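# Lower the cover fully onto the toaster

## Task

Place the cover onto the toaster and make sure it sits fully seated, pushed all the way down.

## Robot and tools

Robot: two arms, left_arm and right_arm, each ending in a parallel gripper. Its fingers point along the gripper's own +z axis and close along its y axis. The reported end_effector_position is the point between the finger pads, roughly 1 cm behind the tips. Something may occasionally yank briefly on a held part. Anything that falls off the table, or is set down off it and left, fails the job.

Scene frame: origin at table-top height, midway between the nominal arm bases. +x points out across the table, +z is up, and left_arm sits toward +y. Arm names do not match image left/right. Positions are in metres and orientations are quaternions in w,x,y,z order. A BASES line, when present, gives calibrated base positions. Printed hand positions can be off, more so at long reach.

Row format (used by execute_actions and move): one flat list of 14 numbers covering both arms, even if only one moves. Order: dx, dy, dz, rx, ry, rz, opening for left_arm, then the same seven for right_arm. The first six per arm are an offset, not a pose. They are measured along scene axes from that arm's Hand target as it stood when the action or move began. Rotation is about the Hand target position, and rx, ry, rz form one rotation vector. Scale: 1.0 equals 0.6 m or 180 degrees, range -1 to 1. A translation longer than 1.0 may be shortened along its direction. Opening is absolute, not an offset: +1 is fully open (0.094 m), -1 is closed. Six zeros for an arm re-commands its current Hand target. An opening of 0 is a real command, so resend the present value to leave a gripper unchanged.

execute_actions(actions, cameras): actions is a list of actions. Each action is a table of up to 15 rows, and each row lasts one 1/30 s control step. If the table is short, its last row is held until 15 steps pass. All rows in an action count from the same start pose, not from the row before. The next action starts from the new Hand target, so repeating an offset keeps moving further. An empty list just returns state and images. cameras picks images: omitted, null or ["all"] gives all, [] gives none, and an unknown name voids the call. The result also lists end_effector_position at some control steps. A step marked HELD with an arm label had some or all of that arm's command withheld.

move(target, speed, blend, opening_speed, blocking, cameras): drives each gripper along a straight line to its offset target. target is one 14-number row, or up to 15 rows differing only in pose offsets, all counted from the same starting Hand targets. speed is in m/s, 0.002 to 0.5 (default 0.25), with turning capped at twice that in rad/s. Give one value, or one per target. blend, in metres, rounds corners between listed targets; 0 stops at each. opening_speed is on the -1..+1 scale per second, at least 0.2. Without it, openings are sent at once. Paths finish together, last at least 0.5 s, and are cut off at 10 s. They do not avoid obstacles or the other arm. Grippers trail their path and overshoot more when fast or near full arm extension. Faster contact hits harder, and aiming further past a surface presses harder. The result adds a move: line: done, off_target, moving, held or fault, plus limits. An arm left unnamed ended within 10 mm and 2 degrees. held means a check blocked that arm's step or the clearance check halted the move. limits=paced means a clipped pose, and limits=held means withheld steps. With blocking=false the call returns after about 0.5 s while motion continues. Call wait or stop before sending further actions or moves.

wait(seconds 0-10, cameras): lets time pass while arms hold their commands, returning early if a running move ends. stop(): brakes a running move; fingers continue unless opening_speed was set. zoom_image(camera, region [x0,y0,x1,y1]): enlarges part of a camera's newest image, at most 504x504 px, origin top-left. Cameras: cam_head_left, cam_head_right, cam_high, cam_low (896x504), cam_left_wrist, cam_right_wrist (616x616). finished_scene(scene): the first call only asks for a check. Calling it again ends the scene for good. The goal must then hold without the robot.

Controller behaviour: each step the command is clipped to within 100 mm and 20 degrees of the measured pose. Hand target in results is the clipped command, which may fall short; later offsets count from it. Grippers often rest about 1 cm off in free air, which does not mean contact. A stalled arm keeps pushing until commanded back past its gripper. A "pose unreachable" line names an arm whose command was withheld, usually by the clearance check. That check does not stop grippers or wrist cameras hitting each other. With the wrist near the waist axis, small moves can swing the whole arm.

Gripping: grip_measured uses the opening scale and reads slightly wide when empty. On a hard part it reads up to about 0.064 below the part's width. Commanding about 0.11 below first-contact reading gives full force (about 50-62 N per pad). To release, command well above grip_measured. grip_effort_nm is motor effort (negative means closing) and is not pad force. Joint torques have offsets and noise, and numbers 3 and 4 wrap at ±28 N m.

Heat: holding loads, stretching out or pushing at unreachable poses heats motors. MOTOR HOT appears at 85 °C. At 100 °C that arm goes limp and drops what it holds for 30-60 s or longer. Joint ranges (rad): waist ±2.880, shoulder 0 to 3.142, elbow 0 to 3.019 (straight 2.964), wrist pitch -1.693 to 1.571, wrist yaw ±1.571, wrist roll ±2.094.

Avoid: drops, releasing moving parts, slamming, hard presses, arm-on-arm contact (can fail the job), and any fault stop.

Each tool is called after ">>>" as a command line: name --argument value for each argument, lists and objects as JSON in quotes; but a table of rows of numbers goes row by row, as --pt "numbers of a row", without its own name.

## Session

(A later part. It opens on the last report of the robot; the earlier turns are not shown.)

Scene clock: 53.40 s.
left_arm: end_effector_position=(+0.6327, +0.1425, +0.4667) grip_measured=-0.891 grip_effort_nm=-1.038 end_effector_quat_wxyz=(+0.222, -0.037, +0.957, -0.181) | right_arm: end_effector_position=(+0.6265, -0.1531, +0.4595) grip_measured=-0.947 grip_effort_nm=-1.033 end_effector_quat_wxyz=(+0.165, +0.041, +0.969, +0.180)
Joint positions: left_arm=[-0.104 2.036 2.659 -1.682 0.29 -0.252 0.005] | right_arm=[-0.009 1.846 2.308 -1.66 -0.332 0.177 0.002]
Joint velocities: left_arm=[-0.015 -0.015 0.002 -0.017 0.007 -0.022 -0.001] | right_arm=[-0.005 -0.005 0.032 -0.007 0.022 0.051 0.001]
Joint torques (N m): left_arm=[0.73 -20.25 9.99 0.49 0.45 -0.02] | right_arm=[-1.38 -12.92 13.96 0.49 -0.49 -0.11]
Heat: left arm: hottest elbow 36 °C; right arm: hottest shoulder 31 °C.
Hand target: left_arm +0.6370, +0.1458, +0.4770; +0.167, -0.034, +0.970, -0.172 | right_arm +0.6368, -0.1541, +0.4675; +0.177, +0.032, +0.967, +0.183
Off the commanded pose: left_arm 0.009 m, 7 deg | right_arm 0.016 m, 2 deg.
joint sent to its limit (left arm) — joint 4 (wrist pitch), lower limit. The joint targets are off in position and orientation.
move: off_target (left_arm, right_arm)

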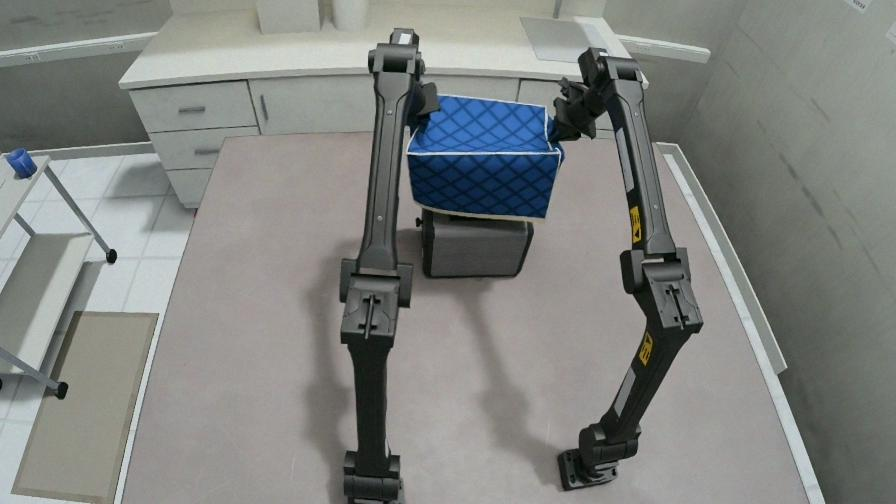

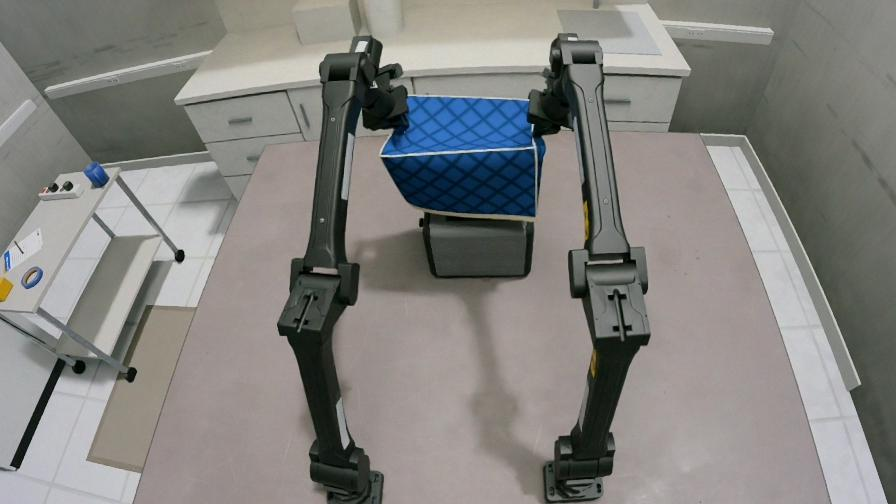

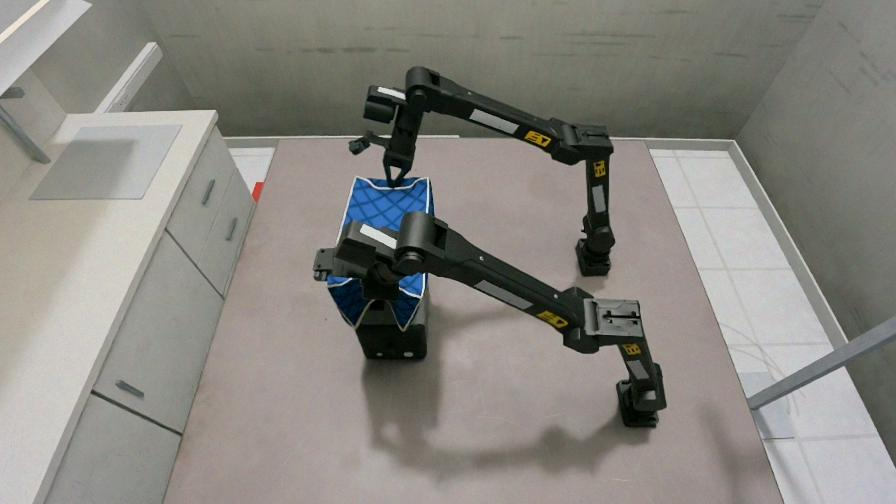

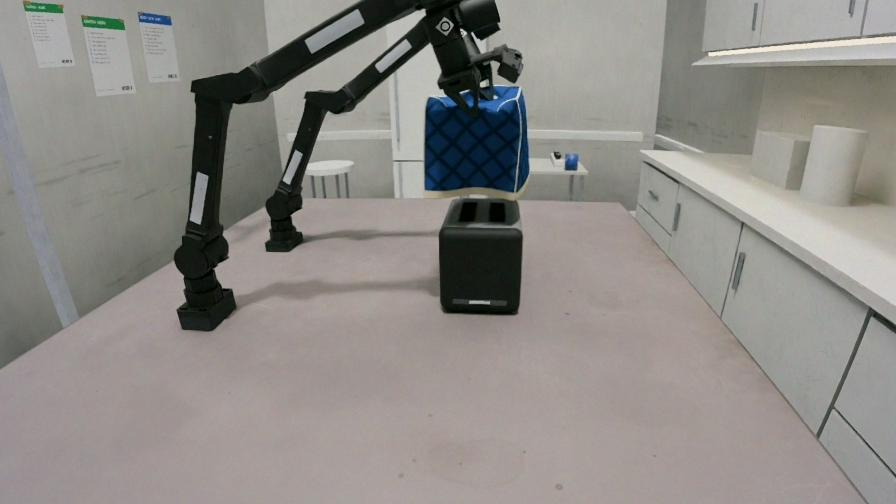

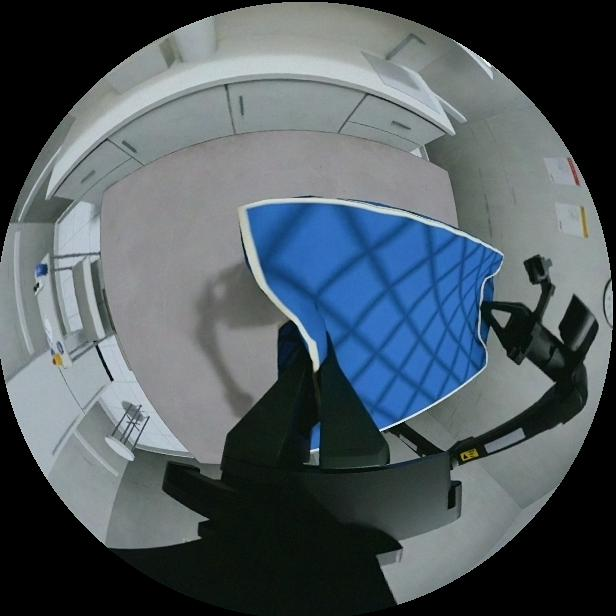

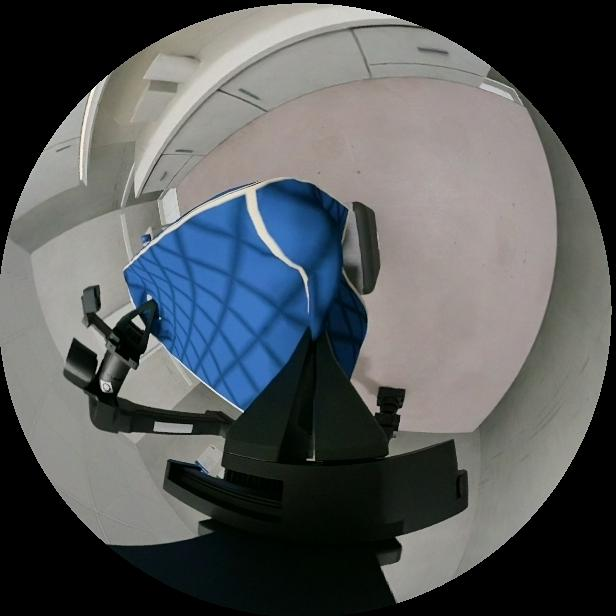

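>>> move --target '[0.012,0.01,-0.13,0,0,0,-1,0.008,-0.01,-0.115,0,0,0,-1]' --speed 0.07

>>> zoom_image --camera "cam_low" --region '[380, 60, 580, 260]'

>>> zoom_image --camera "cam_head_right" --region '[380, 90, 580, 290]'

Scene clock: 60.23 s.
left_arm: end_effector_position=(+0.6345, +0.1446, +0.4062) grip_measured=-0.891 grip_effort_nm=-1.033 end_effector_quat_wxyz=(+0.163, -0.035, +0.971, -0.172) | right_arm: end_effector_position=(+0.6443, -0.1531, +0.3931) grip_measured=-0.947 grip_effort_nm=-1.038 end_effector_quat_wxyz=(+0.168, +0.035, +0.968, +0.183)
Joint positions: left_arm=[-0.1 2.036 2.514 -1.665 0.293 -0.225 0.005] | right_arm=[-0.012 1.816 2.075 -1.452 -0.341 0.164 0.002]
Joint velocities: left_arm=[-0.005 0.005 0.007 -0.027 -0.037 -0.007 0] | right_arm=[-0.005 -0.005 -0.002 0.017 0.037 -0.051 0]
Joint torques (N m): left_arm=[0.67 -21.01 7.35 1.01 0.31 0.23] | right_arm=[-1.9 -16.56 8.1 0.99 -0.31 -0.1]
Heat: left arm: hottest elbow 36 °C; right arm: hottest shoulder 32 °C.
Hand target: left_arm +0.6444, +0.1529, +0.3989; +0.167, -0.035, +0.970, -0.171 | right_arm +0.6407, -0.1601, +0.3984; +0.177, +0.032, +0.967, +0.183
Off the commanded pose: left_arm 0.014 m, 0 deg | right_arm 0.009 m, 1 deg.
move: off_target (left_arm)

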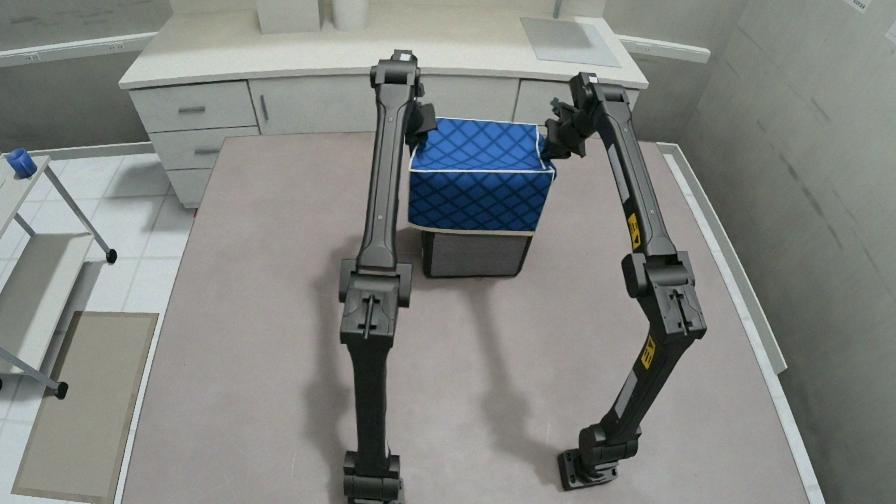

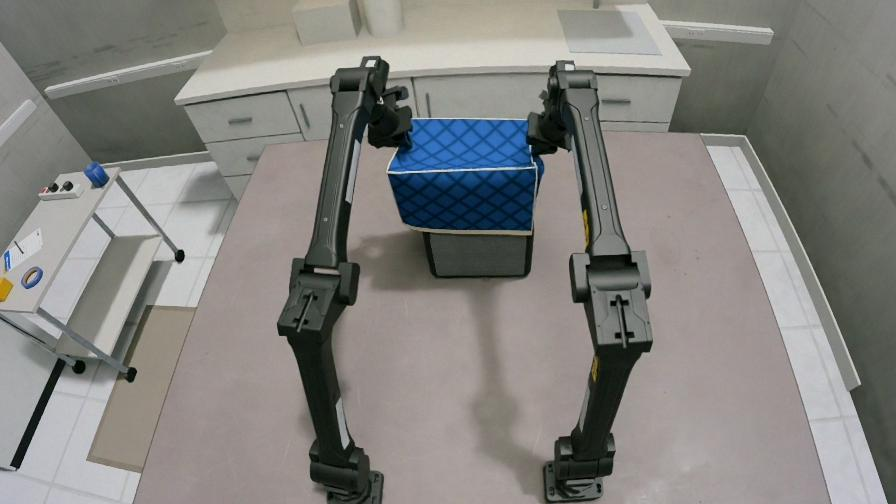

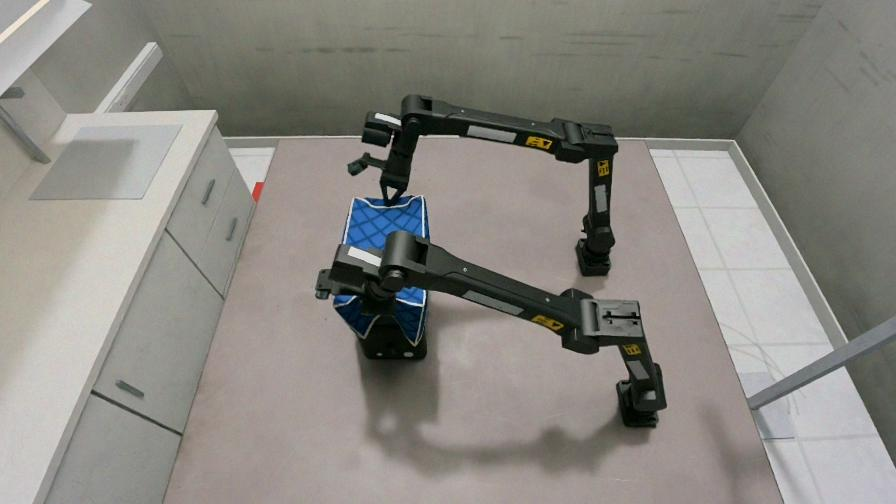

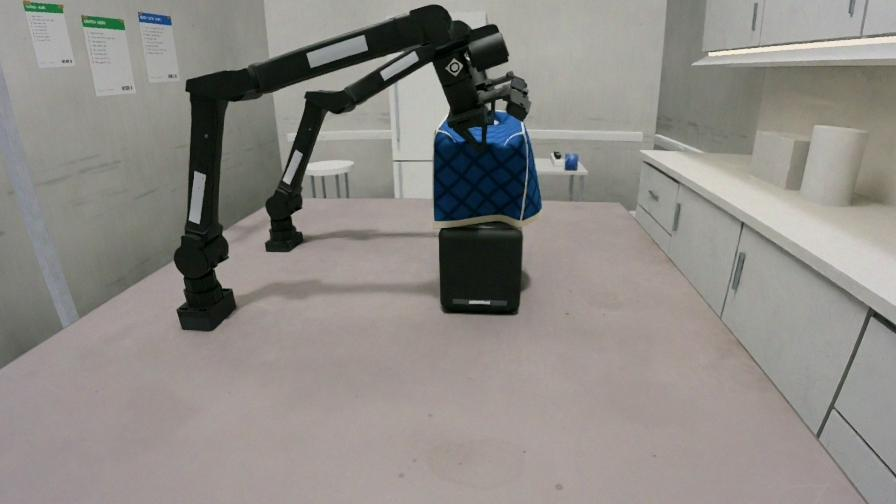

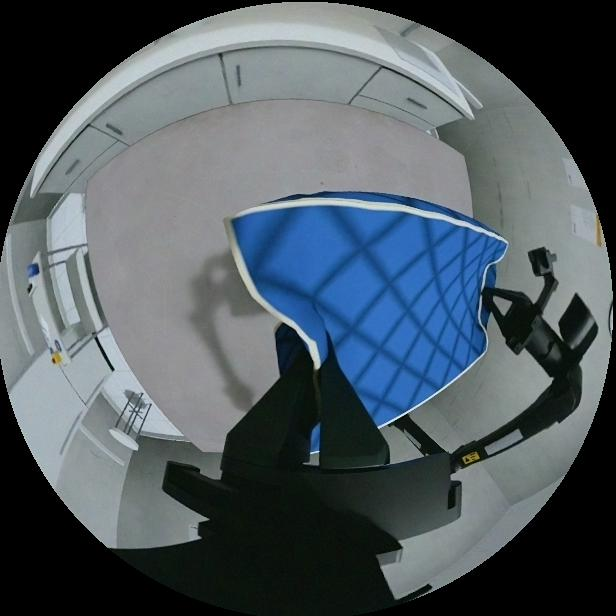

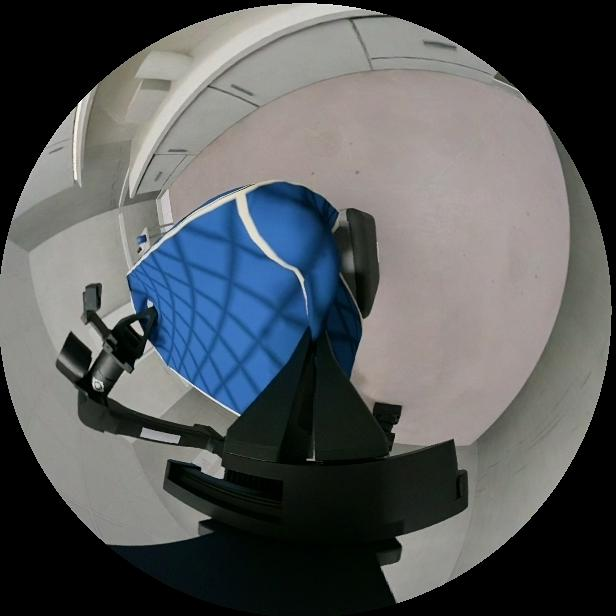

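Scaled by 2.520.

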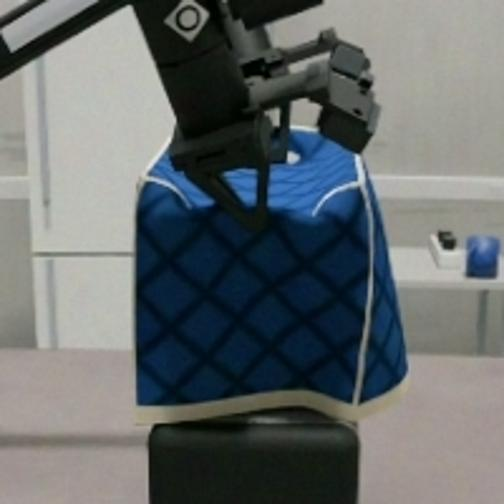

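Scaled by 2.520.

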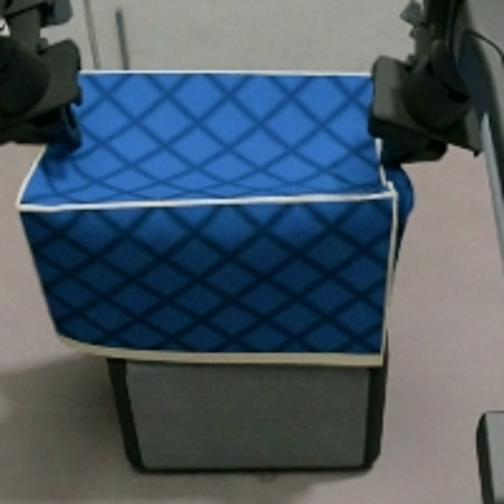

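>>> move --target '[0.016,-0.01,-0.04,0,0,0,-1,0,-0.022,-0.035,0,0,0,-1]' --speed 0.06

>>> zoom_image --camera "cam_low" --region '[380, 60, 580, 260]'

>>> zoom_image --camera "cam_head_right" --region '[380, 90, 580, 290]'

Scene clock: 66.73 s.
left_arm: end_effector_position=(+0.6464, +0.1428, +0.3820) grip_measured=-0.891 grip_effort_nm=-1.018 end_effector_quat_wxyz=(+0.164, -0.035, +0.970, -0.174) | right_arm: end_effector_position=(+0.6431, -0.1623, +0.3845) grip_measured=-0.947 grip_effort_nm=-1.033 end_effector_quat_wxyz=(+0.180, +0.031, +0.965, +0.187)
Joint positions: left_arm=[-0.1 2.036 2.442 -1.592 0.297 -0.225 0.005] | right_arm=[-0.03 1.788 2.006 -1.393 -0.355 0.144 0.002]
Joint velocities: left_arm=[-0.015 0.015 -0.012 -0.017 0.007 -0.051 0] | right_arm=[-0.015 0.015 -0.002 0.002 -0.007 0.007 -0.001]
Joint torques (N m): left_arm=[0.15 -21.83 7.05 1.28 0.06 0.14] | right_arm=[-2.26 -15.21 7.51 0.85 -0.1 -0.11]
Heat: left arm: hottest elbow 35 °C; right arm: hottest shoulder 33 °C.
Hand target: left_arm +0.6540, +0.1473, +0.3748; +0.167, -0.035, +0.970, -0.171 | right_arm +0.6405, -0.1733, +0.3773; +0.176, +0.032, +0.967, +0.183
Off the commanded pose: left_arm 0.011 m, 0 deg | right_arm 0.013 m, 1 deg.
move: off_target (left_arm, right_arm)

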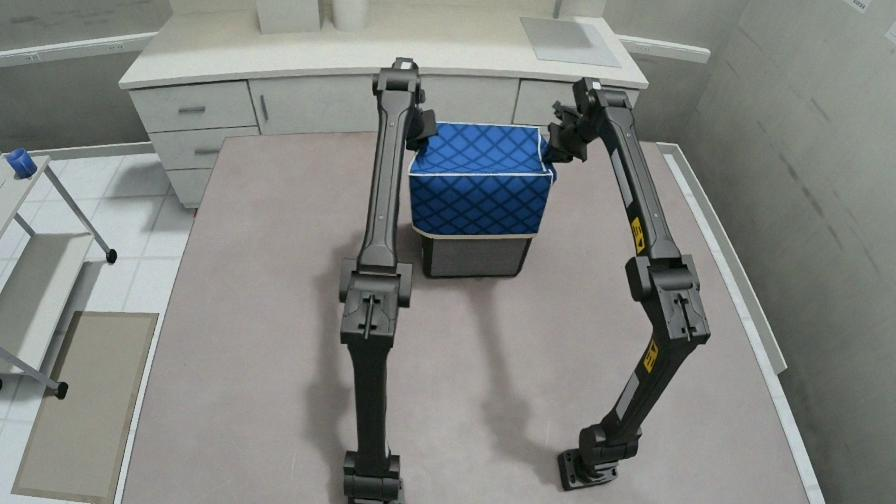

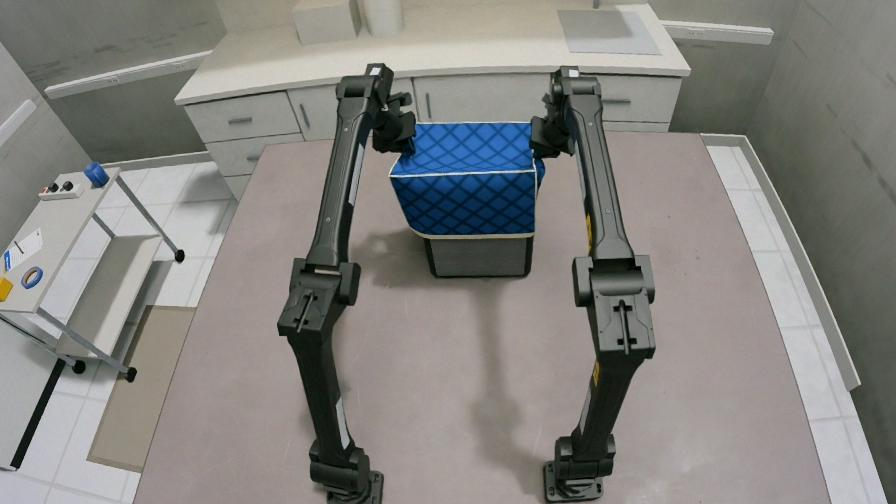

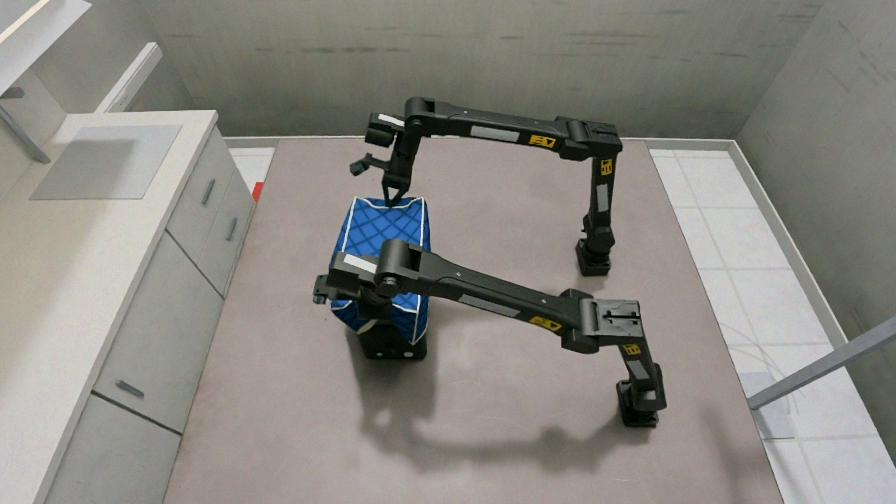

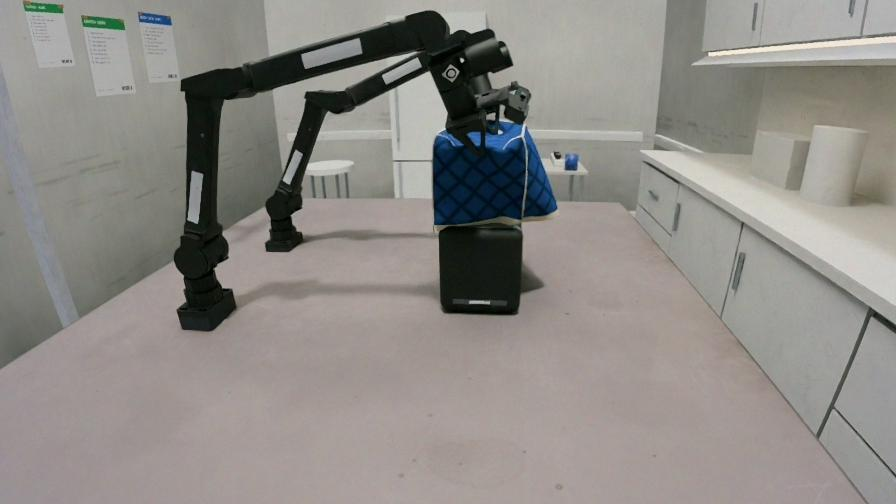

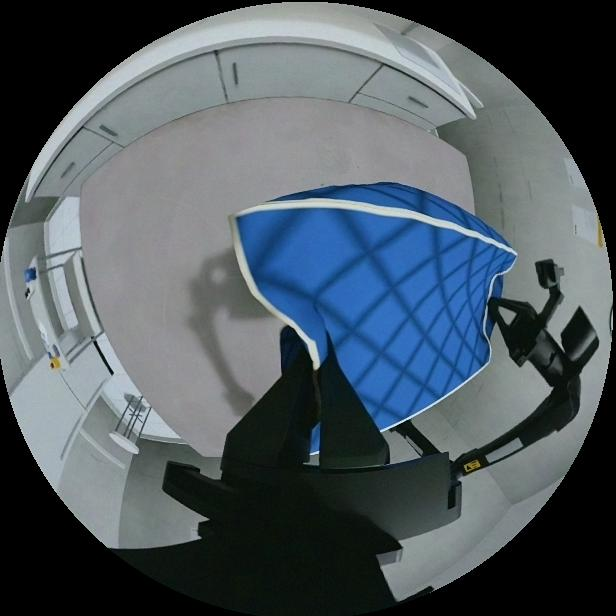

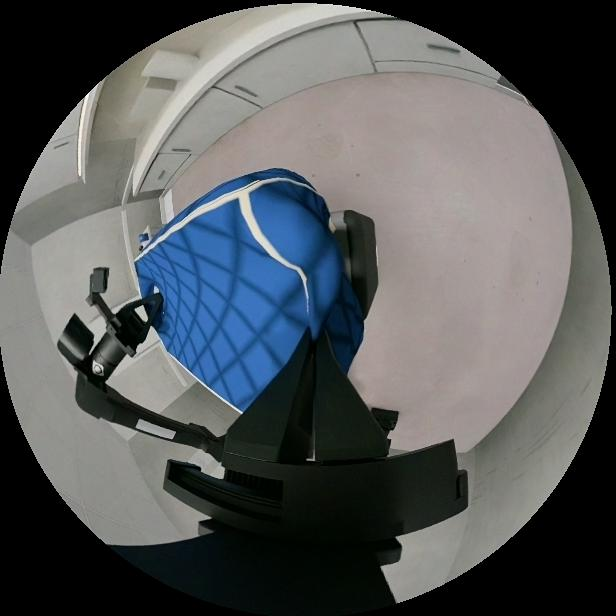

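Scaled by 2.520.

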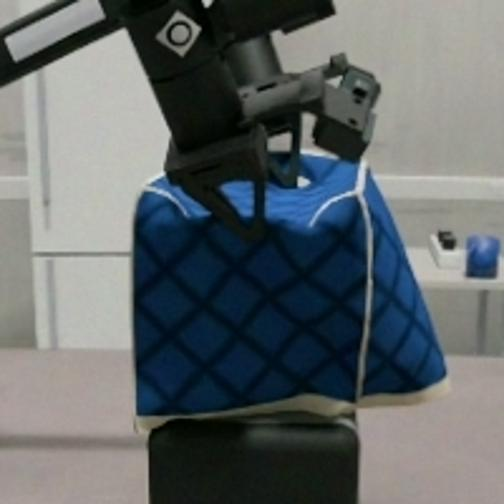

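Scaled by 2.520.

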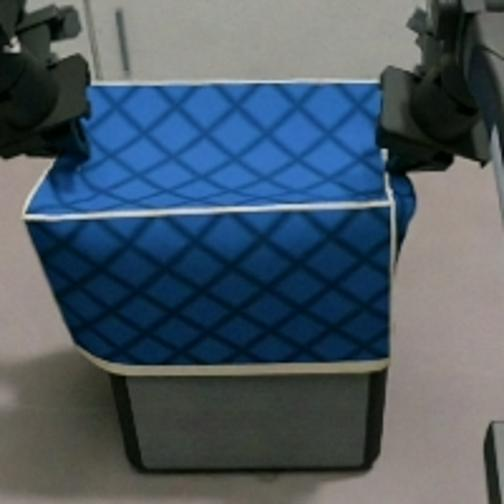

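>>> move --pt "0 -0.018 0.01 0 0 0 -1 0 -0.028 0.02 0 0 0 -1" --pt "-0.006 -0.018 -0.05 0 0 0 -1 -0.003 -0.028 -0.05 0 0 0 -1" --speed 0.06

>>> zoom_image --camera "cam_low" --region '[380, 60, 580, 260]'

>>> zoom_image --camera "cam_head_right" --region '[380, 90, 580, 290]'

Scene clock: 76.53 s.
left_arm: end_effector_position=(+0.6509, +0.1345, +0.3448) grip_measured=-0.891 grip_effort_nm=-1.033 end_effector_quat_wxyz=(+0.166, -0.029, +0.970, -0.175) | right_arm: end_effector_position=(+0.6415, -0.1714, +0.3394) grip_measured=-0.947 grip_effort_nm=-1.048 end_effector_quat_wxyz=(+0.163, +0.029, +0.968, +0.191)
Joint positions: left_arm=[-0.111 1.998 2.276 -1.458 0.296 -0.225 0.005] | right_arm=[-0.048 1.788 1.894 -1.323 -0.372 0.115 0.002]
Joint velocities: left_arm=[-0.005 0.005 -0.002 -0.002 0.051 -0.007 -0.001] | right_arm=[-0.005 -0.005 -0.017 -0.017 0.037 0.11 -0.001]
Joint torques (N m): left_arm=[0.26 -23.06 6.68 0.85 -0.13 -0.03] | right_arm=[-3.02 -16.67 8.46 0.92 0.18 -0.14]
Heat: left arm: hottest elbow 35 °C; right arm: hottest shoulder 33 °C.
Hand target: left_arm +0.6502, +0.1373, +0.3445; +0.167, -0.035, +0.970, -0.171 | right_arm +0.6384, -0.1902, +0.3472; +0.176, +0.032, +0.967, +0.182
Off the commanded pose: left_arm 0.002 m, 1 deg | right_arm 0.020 m, 2 deg.
move: off_target (right_arm)

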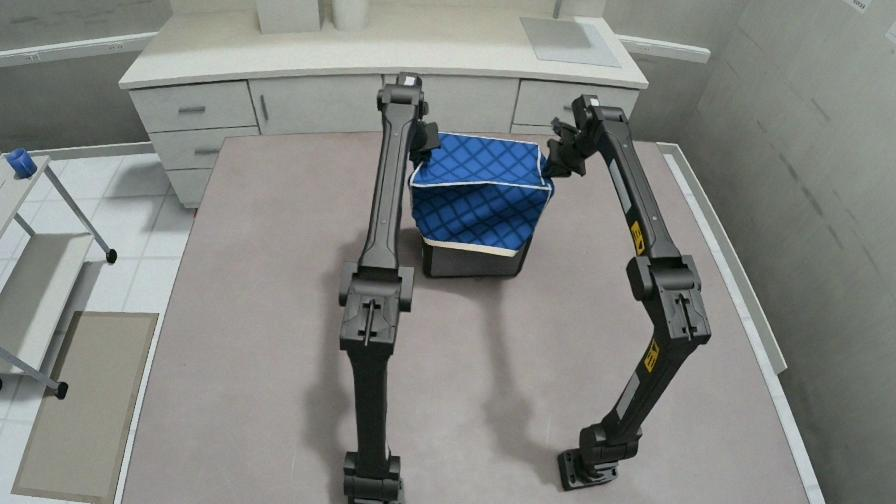

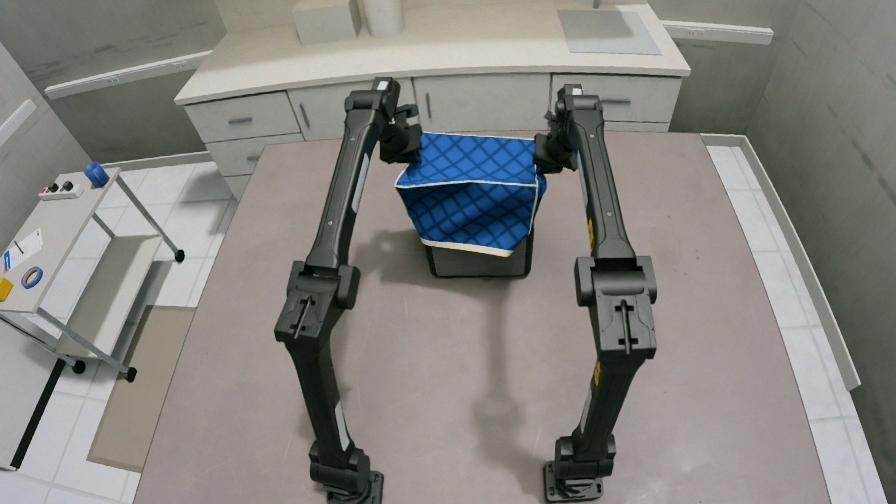

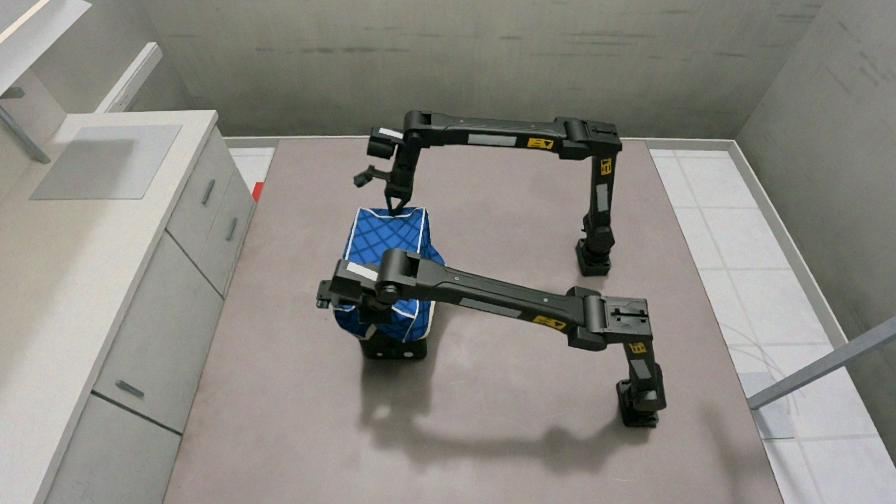

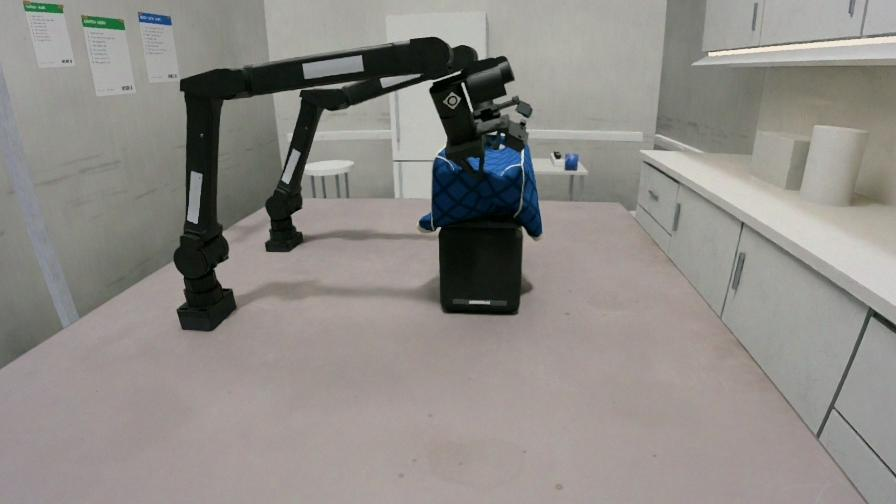

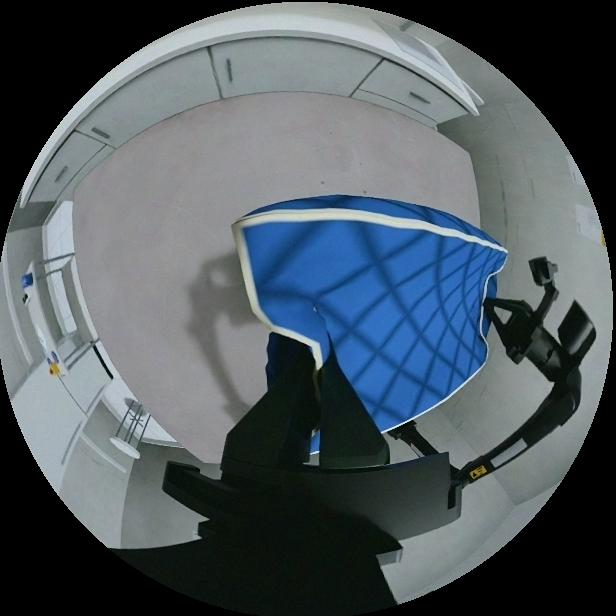

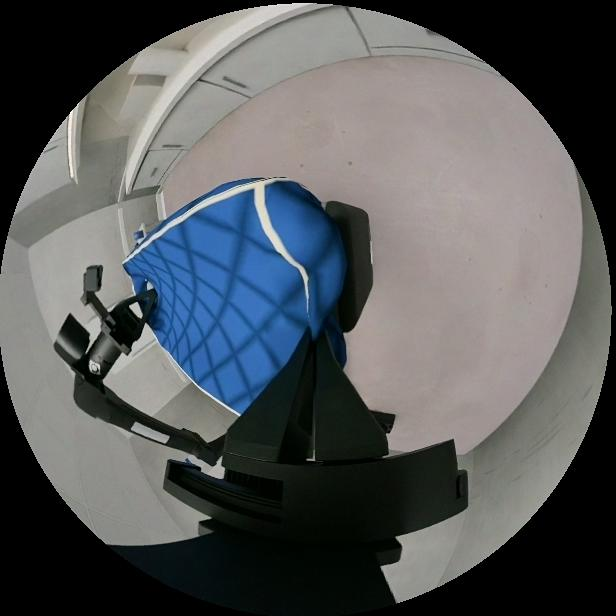

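Scaled by 2.520.

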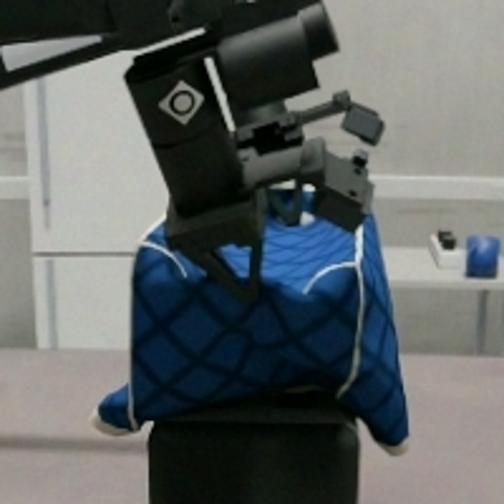

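Scaled by 2.520.

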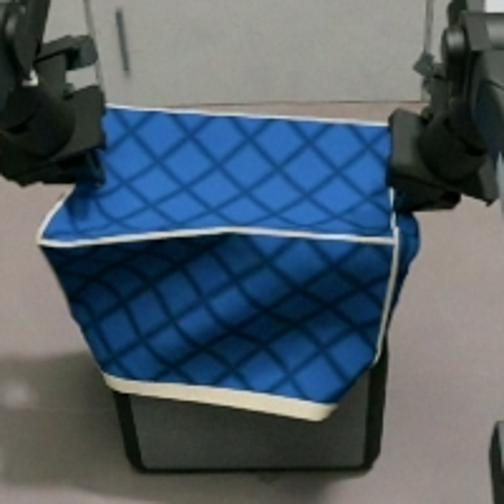

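>>> move --pt "0 0.0 -0.01 0 0 0 -1 0 -0.02 0.12 0 0 0 -1" --pt "0 -0.01 -0.02 0 0 0 -1 0 -0.05 0.12 0 0 0 -1" --pt "0 -0.01 -0.03 0 0 0 -1 0 -0.05 0.0 0 0 0 -1" --speed 0.06

>>> zoom_image --camera "cam_low" --region '[380, 60, 580, 260]'

>>> zoom_image --camera "cam_head_right" --region '[380, 90, 580, 290]'

Scene clock: 85.63 s.
left_arm: end_effector_position=(+0.6490, +0.1249, +0.3416) grip_measured=-0.891 grip_effort_nm=-1.028 end_effector_quat_wxyz=(+0.179, -0.023, +0.967, -0.178) | right_arm: end_effector_position=(+0.6387, -0.1850, +0.3509) grip_measured=-0.947 grip_effort_nm=-1.033 end_effector_quat_wxyz=(+0.168, +0.015, +0.966, +0.198)
Joint positions: left_arm=[-0.125 1.966 2.209 -1.392 0.295 -0.231 0.005] | right_arm=[-0.077 1.783 1.913 -1.351 -0.4 0.063 0.002]
Joint velocities: left_arm=[0.005 -0.005 -0.002 -0.007 0.007 0.051 0.001] | right_arm=[-0.015 -0.005 0.007 0.012 0.007 0.022 0]
Joint torques (N m): left_arm=[0.44 -21.89 6.13 0.64 -0.26 -0.02] | right_arm=[-4.95 -15.44 7.87 1.03 0.6 -0.13]
Heat: left arm: hottest elbow 35 °C; right arm: hottest shoulder 34 °C.
Hand target: left_arm +0.6501, +0.1316, +0.3262; +0.167, -0.035, +0.970, -0.171 | right_arm +0.6385, -0.2203, +0.3473; +0.177, +0.032, +0.967, +0.182
Off the commanded pose: left_arm 0.016 m, 2 deg | right_arm 0.035 m, 3 deg.
move: off_target (left_arm, right_arm)

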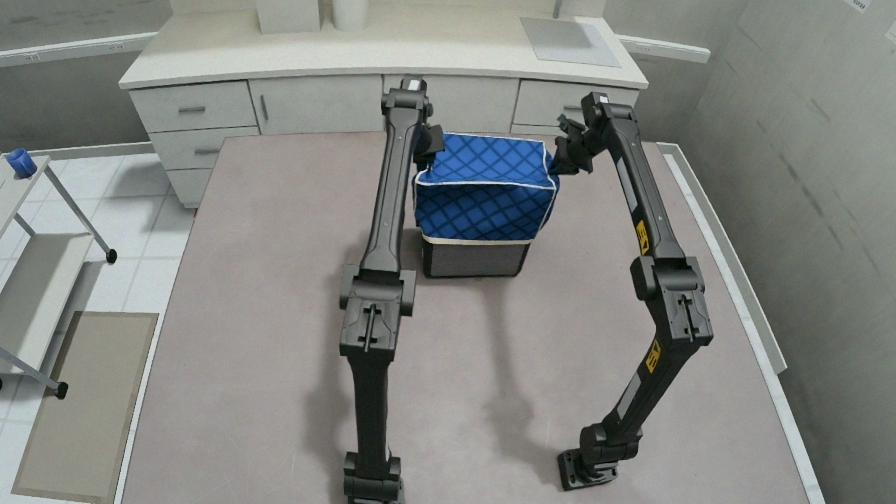

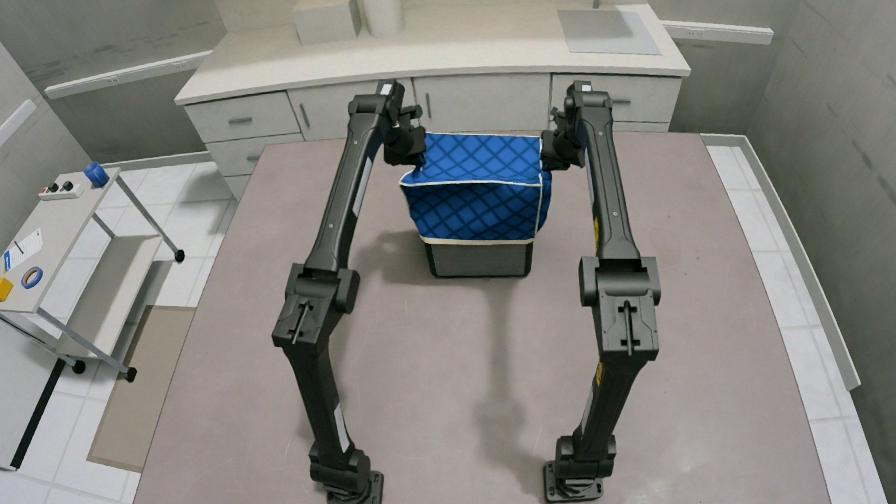

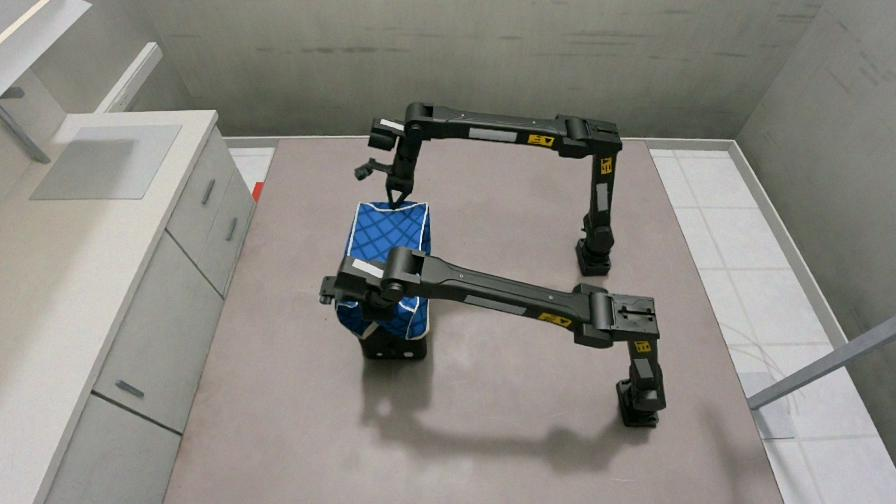

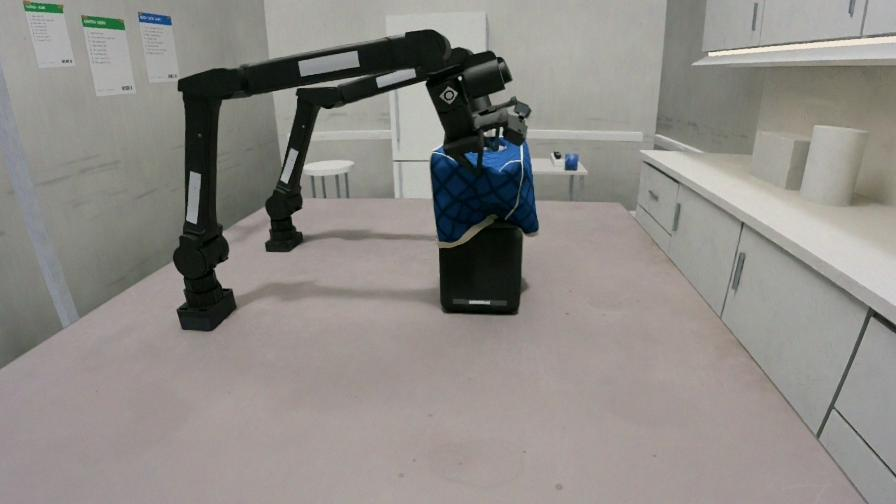

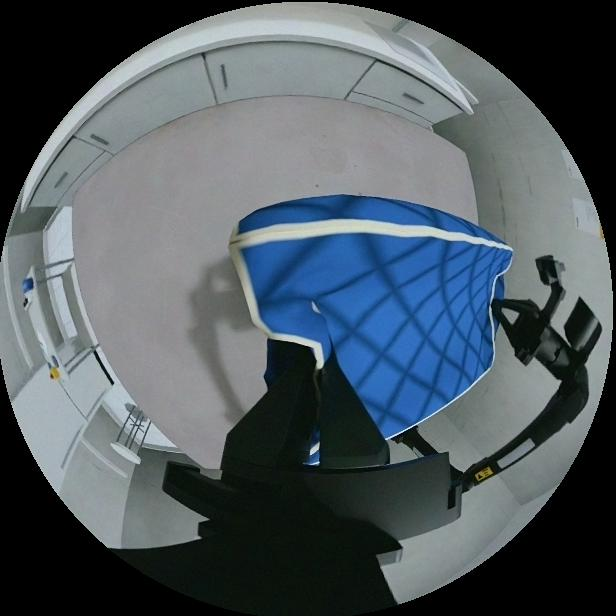

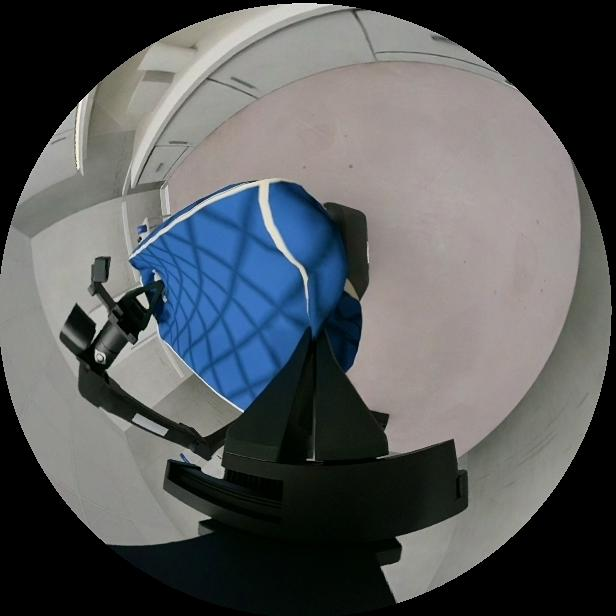

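Scaled by 2.520.

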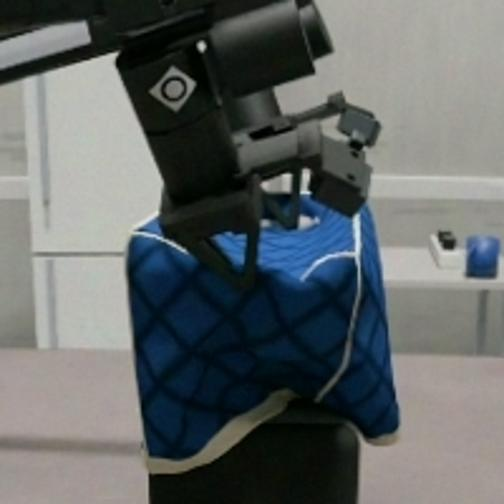

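Scaled by 2.520.

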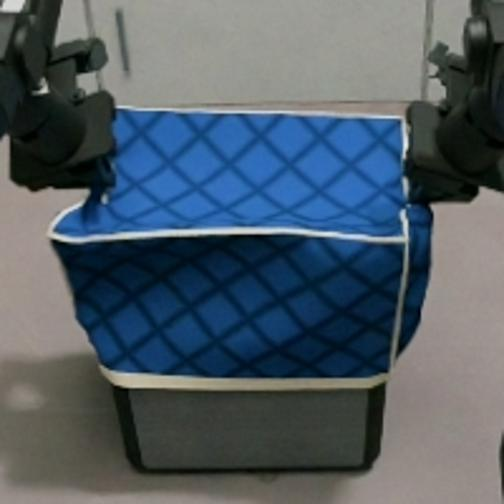

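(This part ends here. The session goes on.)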